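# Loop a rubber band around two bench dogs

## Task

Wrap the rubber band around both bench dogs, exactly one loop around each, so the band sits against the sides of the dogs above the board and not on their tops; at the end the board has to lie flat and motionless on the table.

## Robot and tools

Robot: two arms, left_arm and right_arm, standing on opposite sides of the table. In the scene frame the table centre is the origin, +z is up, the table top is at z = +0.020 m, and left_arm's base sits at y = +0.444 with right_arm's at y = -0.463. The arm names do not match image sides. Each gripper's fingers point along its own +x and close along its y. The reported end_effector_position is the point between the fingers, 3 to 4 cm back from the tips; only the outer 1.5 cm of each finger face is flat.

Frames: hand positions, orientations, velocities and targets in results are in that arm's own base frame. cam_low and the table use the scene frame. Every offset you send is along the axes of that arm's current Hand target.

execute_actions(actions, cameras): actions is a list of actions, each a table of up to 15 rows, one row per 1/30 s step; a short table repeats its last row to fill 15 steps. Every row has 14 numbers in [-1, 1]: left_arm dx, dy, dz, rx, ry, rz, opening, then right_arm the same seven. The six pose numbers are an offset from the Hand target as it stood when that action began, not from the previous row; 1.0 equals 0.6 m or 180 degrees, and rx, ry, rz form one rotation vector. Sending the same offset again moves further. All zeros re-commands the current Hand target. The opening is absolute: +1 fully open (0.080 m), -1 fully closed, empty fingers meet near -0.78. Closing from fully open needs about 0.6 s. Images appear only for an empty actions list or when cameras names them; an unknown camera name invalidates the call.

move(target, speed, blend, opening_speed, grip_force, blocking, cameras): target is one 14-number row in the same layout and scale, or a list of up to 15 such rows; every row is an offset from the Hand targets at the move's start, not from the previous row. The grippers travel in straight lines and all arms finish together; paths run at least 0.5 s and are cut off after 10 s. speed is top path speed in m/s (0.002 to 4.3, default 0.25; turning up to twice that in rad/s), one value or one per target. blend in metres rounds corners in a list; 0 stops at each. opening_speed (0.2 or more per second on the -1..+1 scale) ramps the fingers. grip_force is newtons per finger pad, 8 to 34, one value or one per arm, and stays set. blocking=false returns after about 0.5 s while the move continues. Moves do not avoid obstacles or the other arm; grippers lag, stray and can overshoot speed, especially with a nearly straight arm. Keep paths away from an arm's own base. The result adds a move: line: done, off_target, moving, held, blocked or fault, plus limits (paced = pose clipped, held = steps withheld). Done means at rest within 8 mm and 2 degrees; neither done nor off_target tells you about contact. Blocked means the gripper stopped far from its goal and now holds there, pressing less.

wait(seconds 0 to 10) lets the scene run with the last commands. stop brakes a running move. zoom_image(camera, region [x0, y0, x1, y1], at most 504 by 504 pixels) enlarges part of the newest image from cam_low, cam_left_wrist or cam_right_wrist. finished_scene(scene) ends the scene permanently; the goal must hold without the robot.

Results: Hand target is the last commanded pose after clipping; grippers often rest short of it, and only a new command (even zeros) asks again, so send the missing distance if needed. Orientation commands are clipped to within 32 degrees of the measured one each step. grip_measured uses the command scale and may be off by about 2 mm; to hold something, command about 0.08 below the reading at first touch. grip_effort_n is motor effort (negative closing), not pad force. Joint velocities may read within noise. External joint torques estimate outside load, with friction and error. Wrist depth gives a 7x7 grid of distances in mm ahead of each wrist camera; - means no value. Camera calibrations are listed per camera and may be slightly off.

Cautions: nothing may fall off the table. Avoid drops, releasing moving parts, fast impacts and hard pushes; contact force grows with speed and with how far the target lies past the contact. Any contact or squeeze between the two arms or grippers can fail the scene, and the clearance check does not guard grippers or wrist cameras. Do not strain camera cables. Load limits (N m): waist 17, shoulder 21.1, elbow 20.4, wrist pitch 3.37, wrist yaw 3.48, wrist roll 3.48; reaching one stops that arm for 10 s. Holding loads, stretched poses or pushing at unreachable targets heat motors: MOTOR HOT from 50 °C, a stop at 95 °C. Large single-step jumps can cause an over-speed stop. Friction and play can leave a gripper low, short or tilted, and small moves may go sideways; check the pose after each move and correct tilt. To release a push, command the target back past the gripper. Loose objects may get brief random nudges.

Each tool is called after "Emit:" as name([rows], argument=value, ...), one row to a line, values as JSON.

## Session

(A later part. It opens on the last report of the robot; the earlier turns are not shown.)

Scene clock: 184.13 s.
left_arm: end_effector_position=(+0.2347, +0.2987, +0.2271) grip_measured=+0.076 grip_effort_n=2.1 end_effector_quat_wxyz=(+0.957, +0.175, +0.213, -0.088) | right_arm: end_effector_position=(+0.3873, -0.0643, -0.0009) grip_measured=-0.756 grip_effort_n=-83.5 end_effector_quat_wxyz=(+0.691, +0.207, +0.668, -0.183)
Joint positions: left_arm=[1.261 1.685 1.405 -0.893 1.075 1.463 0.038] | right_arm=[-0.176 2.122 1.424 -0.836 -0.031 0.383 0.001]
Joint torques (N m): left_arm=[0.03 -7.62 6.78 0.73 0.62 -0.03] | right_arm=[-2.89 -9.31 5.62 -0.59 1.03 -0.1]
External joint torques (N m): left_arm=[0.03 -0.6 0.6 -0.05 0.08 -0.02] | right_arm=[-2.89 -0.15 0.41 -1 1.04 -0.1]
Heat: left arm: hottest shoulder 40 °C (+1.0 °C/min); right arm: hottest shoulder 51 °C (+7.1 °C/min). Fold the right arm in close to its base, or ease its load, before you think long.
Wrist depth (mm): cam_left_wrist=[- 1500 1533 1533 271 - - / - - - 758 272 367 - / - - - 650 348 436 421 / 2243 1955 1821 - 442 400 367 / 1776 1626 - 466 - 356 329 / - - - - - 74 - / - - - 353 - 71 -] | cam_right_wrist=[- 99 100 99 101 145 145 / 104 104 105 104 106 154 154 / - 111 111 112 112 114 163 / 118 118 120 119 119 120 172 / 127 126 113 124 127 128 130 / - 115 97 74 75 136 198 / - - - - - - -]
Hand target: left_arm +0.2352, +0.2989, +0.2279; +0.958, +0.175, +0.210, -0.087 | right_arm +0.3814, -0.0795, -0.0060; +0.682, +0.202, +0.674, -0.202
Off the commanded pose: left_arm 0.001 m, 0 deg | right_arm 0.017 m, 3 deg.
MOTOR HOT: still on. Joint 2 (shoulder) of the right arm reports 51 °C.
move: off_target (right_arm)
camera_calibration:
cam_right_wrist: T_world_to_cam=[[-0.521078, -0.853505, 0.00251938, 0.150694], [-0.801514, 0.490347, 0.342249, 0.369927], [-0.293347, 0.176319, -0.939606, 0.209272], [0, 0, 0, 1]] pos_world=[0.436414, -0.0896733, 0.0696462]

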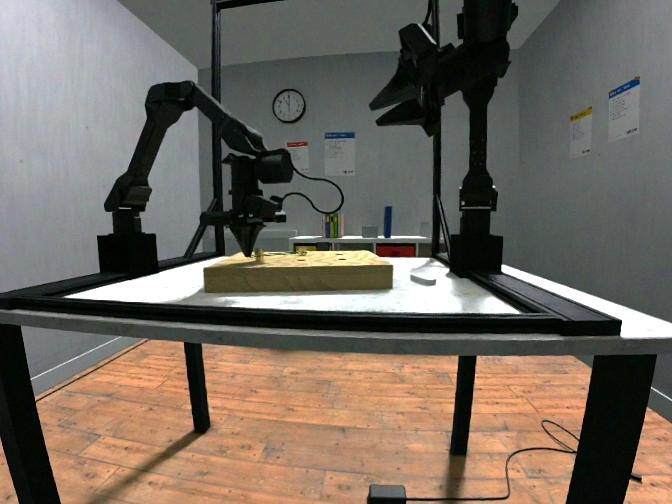

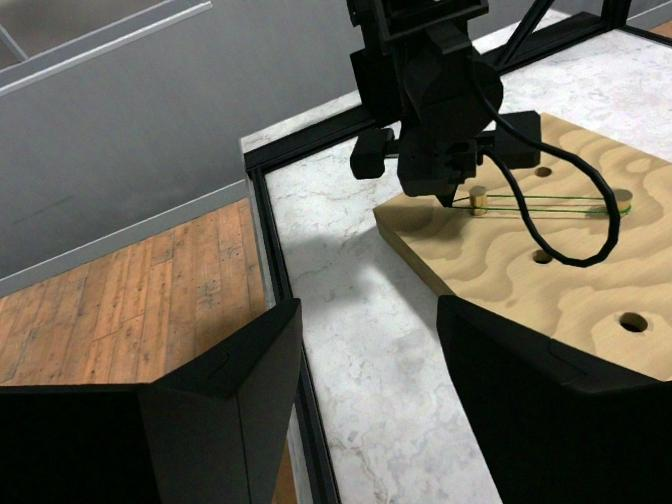

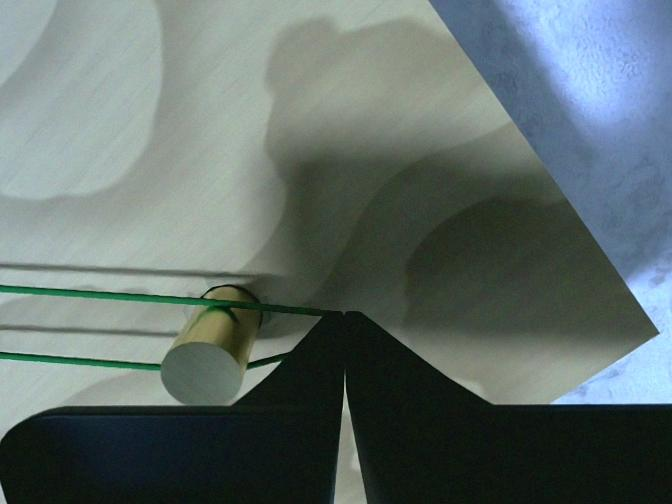

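Emit:
move(target=[0,0,0,0,0,0,0.076, 0.006,0.035,-0.008,0,0,0,-1], speed=0.06, cameras=["cam_right_wrist","cam_low"])

Emit:
zoom_image(camera="cam_low", region=[220, 190, 354, 300])

Scene clock: 191.90 s.
left_arm: end_effector_position=(+0.2347, +0.2987, +0.2271) grip_measured=+0.076 grip_effort_n=2.1 end_effector_quat_wxyz=(+0.957, +0.175, +0.213, -0.088) | right_arm: end_effector_position=(+0.3921, -0.0513, -0.0044) grip_measured=-0.756 grip_effort_n=-83.5 end_effector_quat_wxyz=(+0.690, +0.205, +0.669, -0.186)
Joint positions: left_arm=[1.261 1.685 1.405 -0.893 1.075 1.463 0.038] | right_arm=[-0.139 2.14 1.439 -0.836 -0.023 0.423 0.001]
Joint torques (N m): left_arm=[-0.06 -7.79 6.78 0.74 0.62 -0.04] | right_arm=[-1.26 -9.2 5.68 -0.28 0.78 0.21]
External joint torques (N m): left_arm=[-0.07 -0.73 0.61 -0.03 0.08 -0.03] | right_arm=[-1.25 0.08 0.48 -0.67 0.77 0.21]
Heat: left arm: hottest shoulder 40 °C (+1.0 °C/min); right arm: hottest shoulder 48 °C (+2.0 °C/min). Fold the right arm in close to its base, or ease its load, before you think long.
Wrist depth (mm): cam_left_wrist=[1357 1366 1639 654 277 681 1869 / 1886 1665 - 717 291 280 - / - - 2131 664 353 441 419 / 1776 1902 1806 562 446 400 363 / 1761 1652 1511 450 388 358 328 / - - - 415 - 74 - / - - - - - 71 -] | cam_right_wrist=[- 95 96 96 96 141 143 / - 101 101 101 102 104 152 / 106 107 107 108 108 109 158 / 113 114 116 115 116 116 118 / 121 121 104 120 122 124 125 / 128 129 - 74 75 132 135 / - - - - - - -]
Hand target: left_arm +0.2352, +0.2989, +0.2279; +0.958, +0.175, +0.210, -0.087 | right_arm +0.3889, -0.0592, -0.0097; +0.681, +0.202, +0.674, -0.202
Off the commanded pose: left_arm 0.001 m, 0 deg | right_arm 0.010 m, 2 deg.
MOTOR HOT: still on. Joint 2 (shoulder) of the right arm reports 48 °C.
move: off_target (right_arm)
camera_calibration:
cam_right_wrist: T_world_to_cam=[[-0.523328, -0.852071, 0.0101076, 0.165257], [-0.798206, 0.494329, 0.344247, 0.367495], [-0.29832, 0.172086, -0.938825, 0.206879], [0, 0, 0, 1]] pos_world=[0.441537, -0.0764539, 0.0660433]
Images, in order (width x height): cam_low 672x504, cam_right_wrist 672x504.

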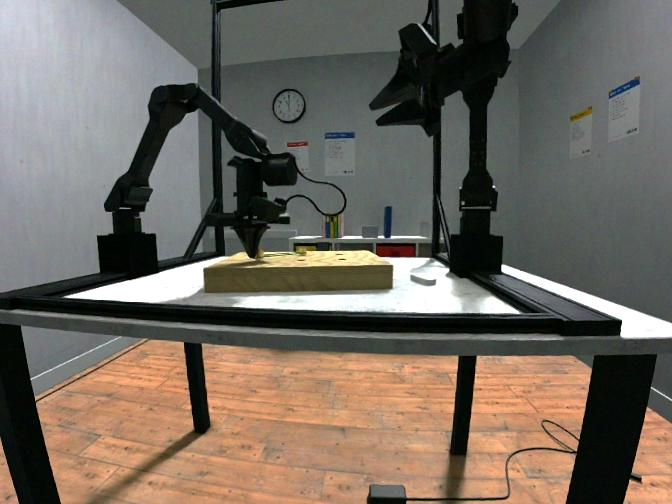

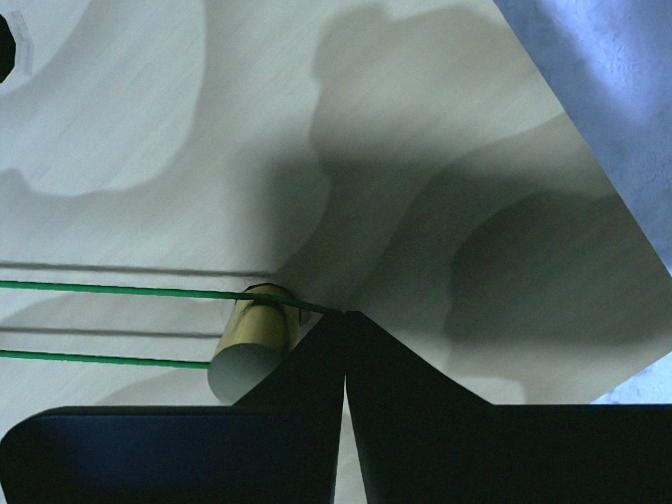

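Scaled by 3.761 from the camera's 672x504 image, which has a finer 960x720 frame.

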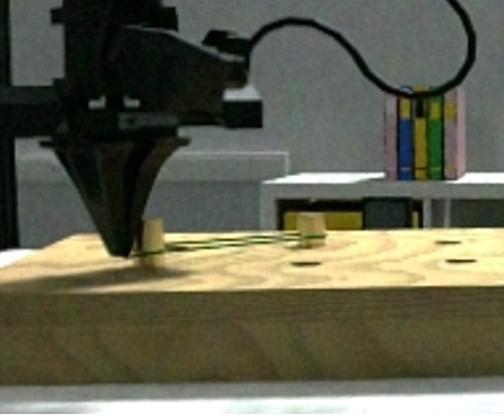

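Emit:
move([
  [0,0,0,0,0,0,0.076, 0.008,-0.008,0,0,0,0,-1],
  [0,0,0,0,0,0,0.076, 0.008,-0.008,0,0,0,0,-0.55],
], speed=0.05, opening_speed=0.5, cameras=["cam_right_wrist","cam_low","cam_left_wrist"])

Emit:
zoom_image(camera="cam_low", region=[220, 190, 354, 300])

Emit:
zoom_image(camera="cam_left_wrist", region=[400, 100, 672, 304])

Scene clock: 197.80 s.
left_arm: end_effector_position=(+0.2347, +0.2987, +0.2271) grip_measured=+0.076 grip_effort_n=2.1 end_effector_quat_wxyz=(+0.957, +0.175, +0.213, -0.088) | right_arm: end_effector_position=(+0.3904, -0.0641, -0.0070) grip_measured=-0.553 grip_effort_n=16.5 end_effector_quat_wxyz=(+0.688, +0.204, +0.667, -0.201)
Joint positions: left_arm=[1.261 1.685 1.405 -0.893 1.075 1.463 0.038] | right_arm=[-0.163 2.147 1.438 -0.832 -0.001 0.418 0.01]
Joint torques (N m): left_arm=[-0.03 -7.71 6.66 0.73 0.63 -0.03] | right_arm=[0.06 -9.8 3.79 0.11 0.03 -0.06]
External joint torques (N m): left_arm=[-0.04 -0.55 0.41 -0.05 0.08 -0.02] | right_arm=[0.06 -0.44 -1.42 -0.28 0.01 -0.06]
Heat: left arm: hottest shoulder 40 °C (+1.0 °C/min); right arm: hottest shoulder 48 °C (+0.0 °C/min). Fold the right arm in close to its base, or ease its load, before you think long.
Wrist depth (mm): cam_left_wrist=[1375 - 1480 1459 281 681 1853 / - - - 758 271 359 - / - - 1991 650 346 448 424 / 1973 1955 1718 - 438 399 364 / 1718 1602 1578 - - 357 329 / - - - - - 74 - / - - - - - 71 -] | cam_right_wrist=[- 92 93 94 97 142 143 / - 97 98 99 100 148 152 / - 103 104 105 106 109 161 / 109 109 110 112 113 114 169 / 116 116 114 118 120 122 126 / - 114 - 90 - 129 195 / - - - 138 - - -]
Hand target: left_arm +0.2352, +0.2989, +0.2279; +0.958, +0.175, +0.210, -0.087 | right_arm +0.3862, -0.0633, -0.0146; +0.681, +0.202, +0.674, -0.202
Off the commanded pose: left_arm 0.001 m, 0 deg | right_arm 0.009 m, 1 deg.
MOTOR HOT: still on. Joint 2 (shoulder) of the right arm reports 48 °C.
move: off_target (right_arm); target 2's new opening was sent with right_arm's hand 0.016 m and 2 deg from that target
camera_calibration:
cam_right_wrist: T_world_to_cam=[[-0.540615, -0.840706, 0.0307977, 0.161126], [-0.785958, 0.517787, 0.337886, 0.370057], [-0.300009, 0.15846, -0.940683, 0.205965], [0, 0, 0, 1]] pos_world=[0.439748, -0.0887881, 0.0637486]

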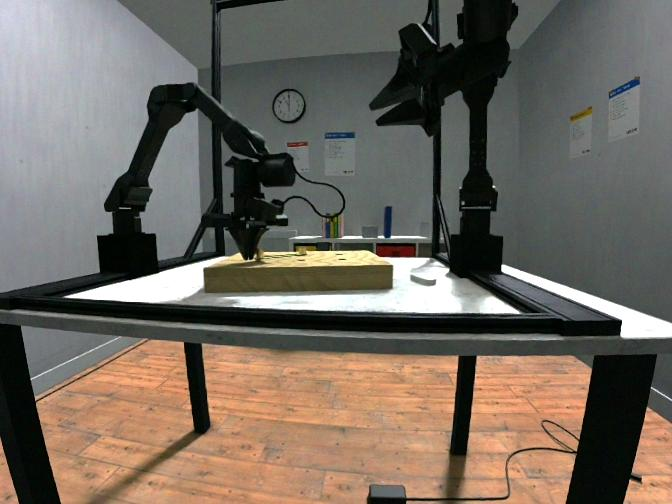

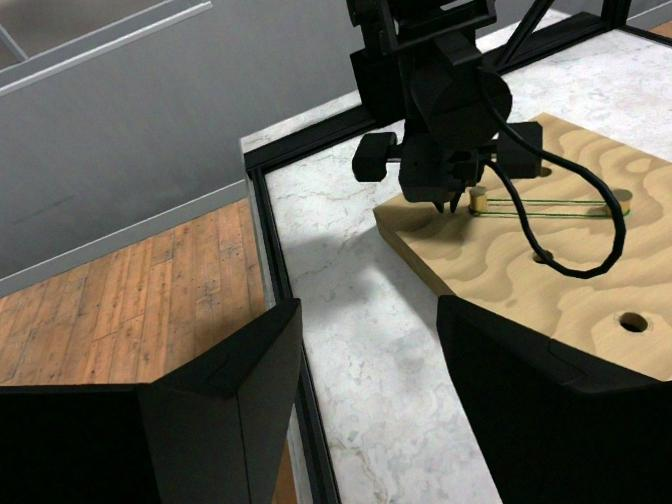

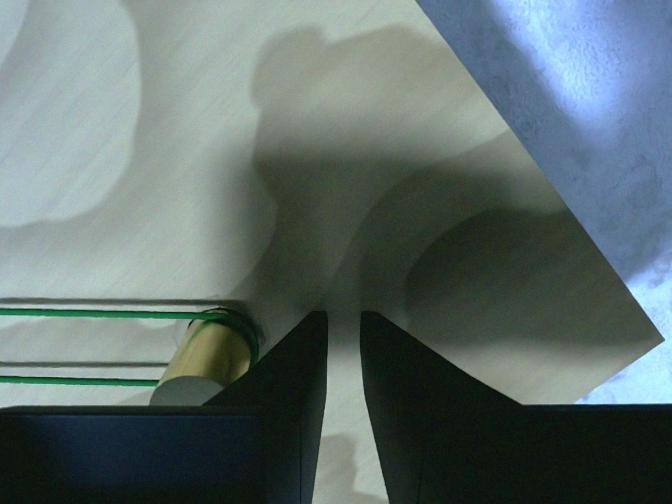

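Scaled by 3.761 from the camera's 672x504 image, which has a finer 960x720 frame.

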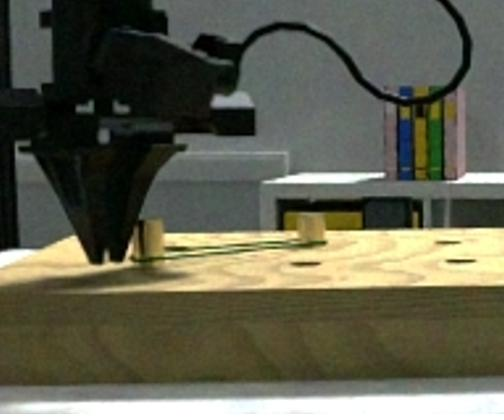

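Scaled by 1.853 from the camera's 672x504 image, which has a finer 960x720 frame.

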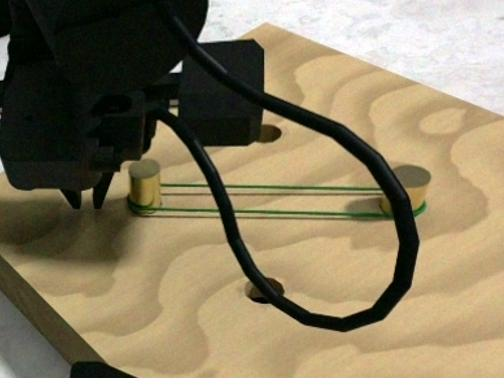

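Done wonderfully. Retreat straight up, then verify.

Emit:
move([
  [0,0,0,0,0,0,0.076, -0.08,-0.02,0,0,0,0,-0.55],
  [0,0,0,0,0,0,0.076, -0.2,-0.1,0,0,0,0,-0.55],
], speed=0.15, blend=[0.02,0], cameras=["cam_low","cam_left_wrist"])

Emit:
zoom_image(camera="cam_low", region=[190, 220, 410, 310])

Emit:
zoom_image(camera="cam_left_wrist", region=[400, 100, 672, 304])

Scene clock: 202.10 s.
left_arm: end_effector_position=(+0.2347, +0.2987, +0.2271) grip_measured=+0.076 grip_effort_n=2.1 end_effector_quat_wxyz=(+0.957, +0.175, +0.213, -0.088) | right_arm: end_effector_position=(+0.3485, -0.1130, +0.0993) grip_measured=-0.553 grip_effort_n=16.5 end_effector_quat_wxyz=(+0.673, +0.203, +0.681, -0.207)
Joint positions: left_arm=[1.261 1.685 1.405 -0.893 1.075 1.463 0.038] | right_arm=[-0.312 1.953 1.589 -1.218 0.005 0.277 0.01]
Joint torques (N m): left_arm=[-0.03 -7.73 6.77 0.71 0.64 -0.04] | right_arm=[0.07 -11.34 6.93 -0.19 -0.05 -0.12]
External joint torques (N m): left_arm=[-0.04 -0.6 0.52 -0.08 0.09 -0.03] | right_arm=[0.07 -2.91 1.31 -0.51 -0.07 -0.12]
Heat: left arm: hottest shoulder 40 °C (+1.0 °C/min); right arm: hottest shoulder 48 °C (-3.0 °C/min). Fold the right arm in close to its base, or ease its load, before you think long.
Wrist depth (mm): cam_left_wrist=[1393 1567 1602 289 317 720 1821 / - - - 358 349 529 - / - - 1902 - 489 467 424 / 1902 1886 1776 - 438 404 369 / 1853 1639 1490 439 - 355 328 / - - - - - 74 - / - - - 348 - 71 -] | cam_right_wrist=[181 182 223 234 236 237 229 / 192 194 197 245 250 258 246 / 205 205 210 216 263 272 272 / 220 222 225 228 290 293 297 / 238 239 240 298 307 315 323 / 251 252 - 89 75 336 344 / - - - - - - -]
Hand target: left_arm +0.2352, +0.2989, +0.2279; +0.958, +0.175, +0.210, -0.087 | right_arm +0.3522, -0.1131, +0.1054; +0.682, +0.202, +0.674, -0.202
Off the commanded pose: left_arm 0.001 m, 0 deg | right_arm 0.007 m, 1 deg.
MOTOR HOT: still on. Joint 2 (shoulder) of the right arm reports 48 °C.
move: done
Images, in order (width x height): cam_low 672x504, cam_left_wrist 672x504.

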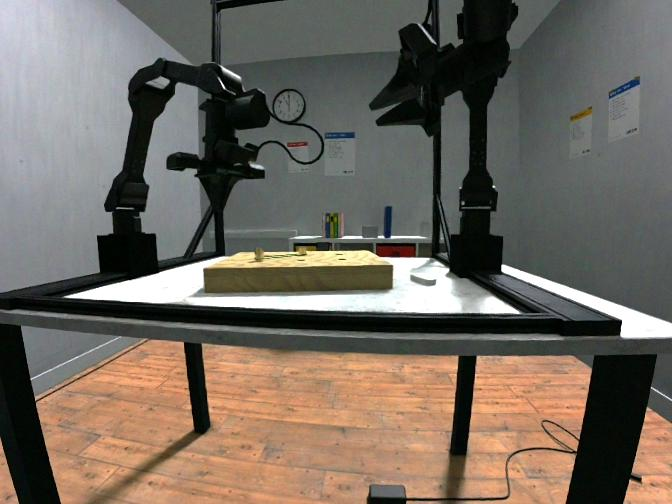

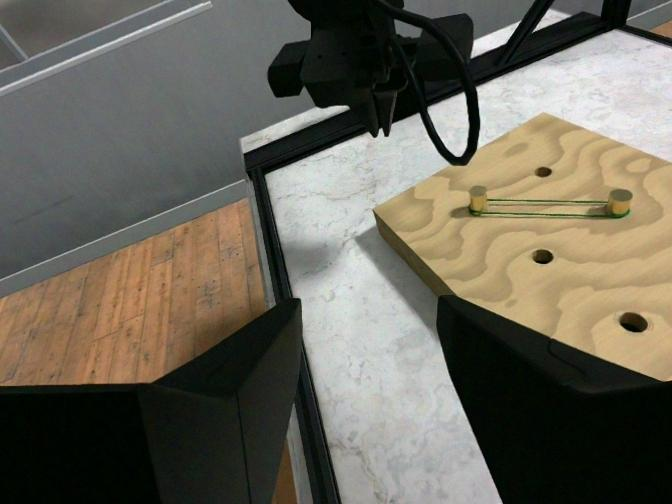

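Scaled by 2.291 from the camera's 672x504 image, which has a finer 960x720 frame.

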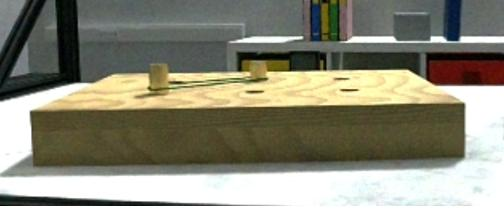

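Scaled by 1.853 from the camera's 672x504 image, which has a finer 960x720 frame.

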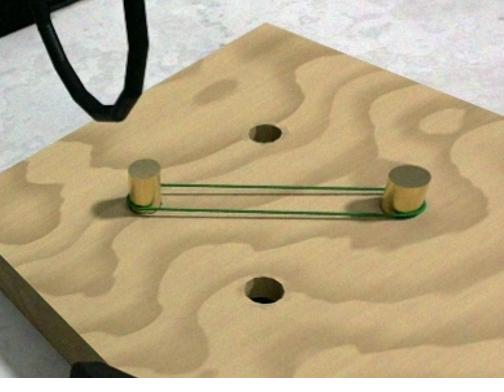

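Emit:
finished_scene(scene=1)

The scene is finished: the task was done.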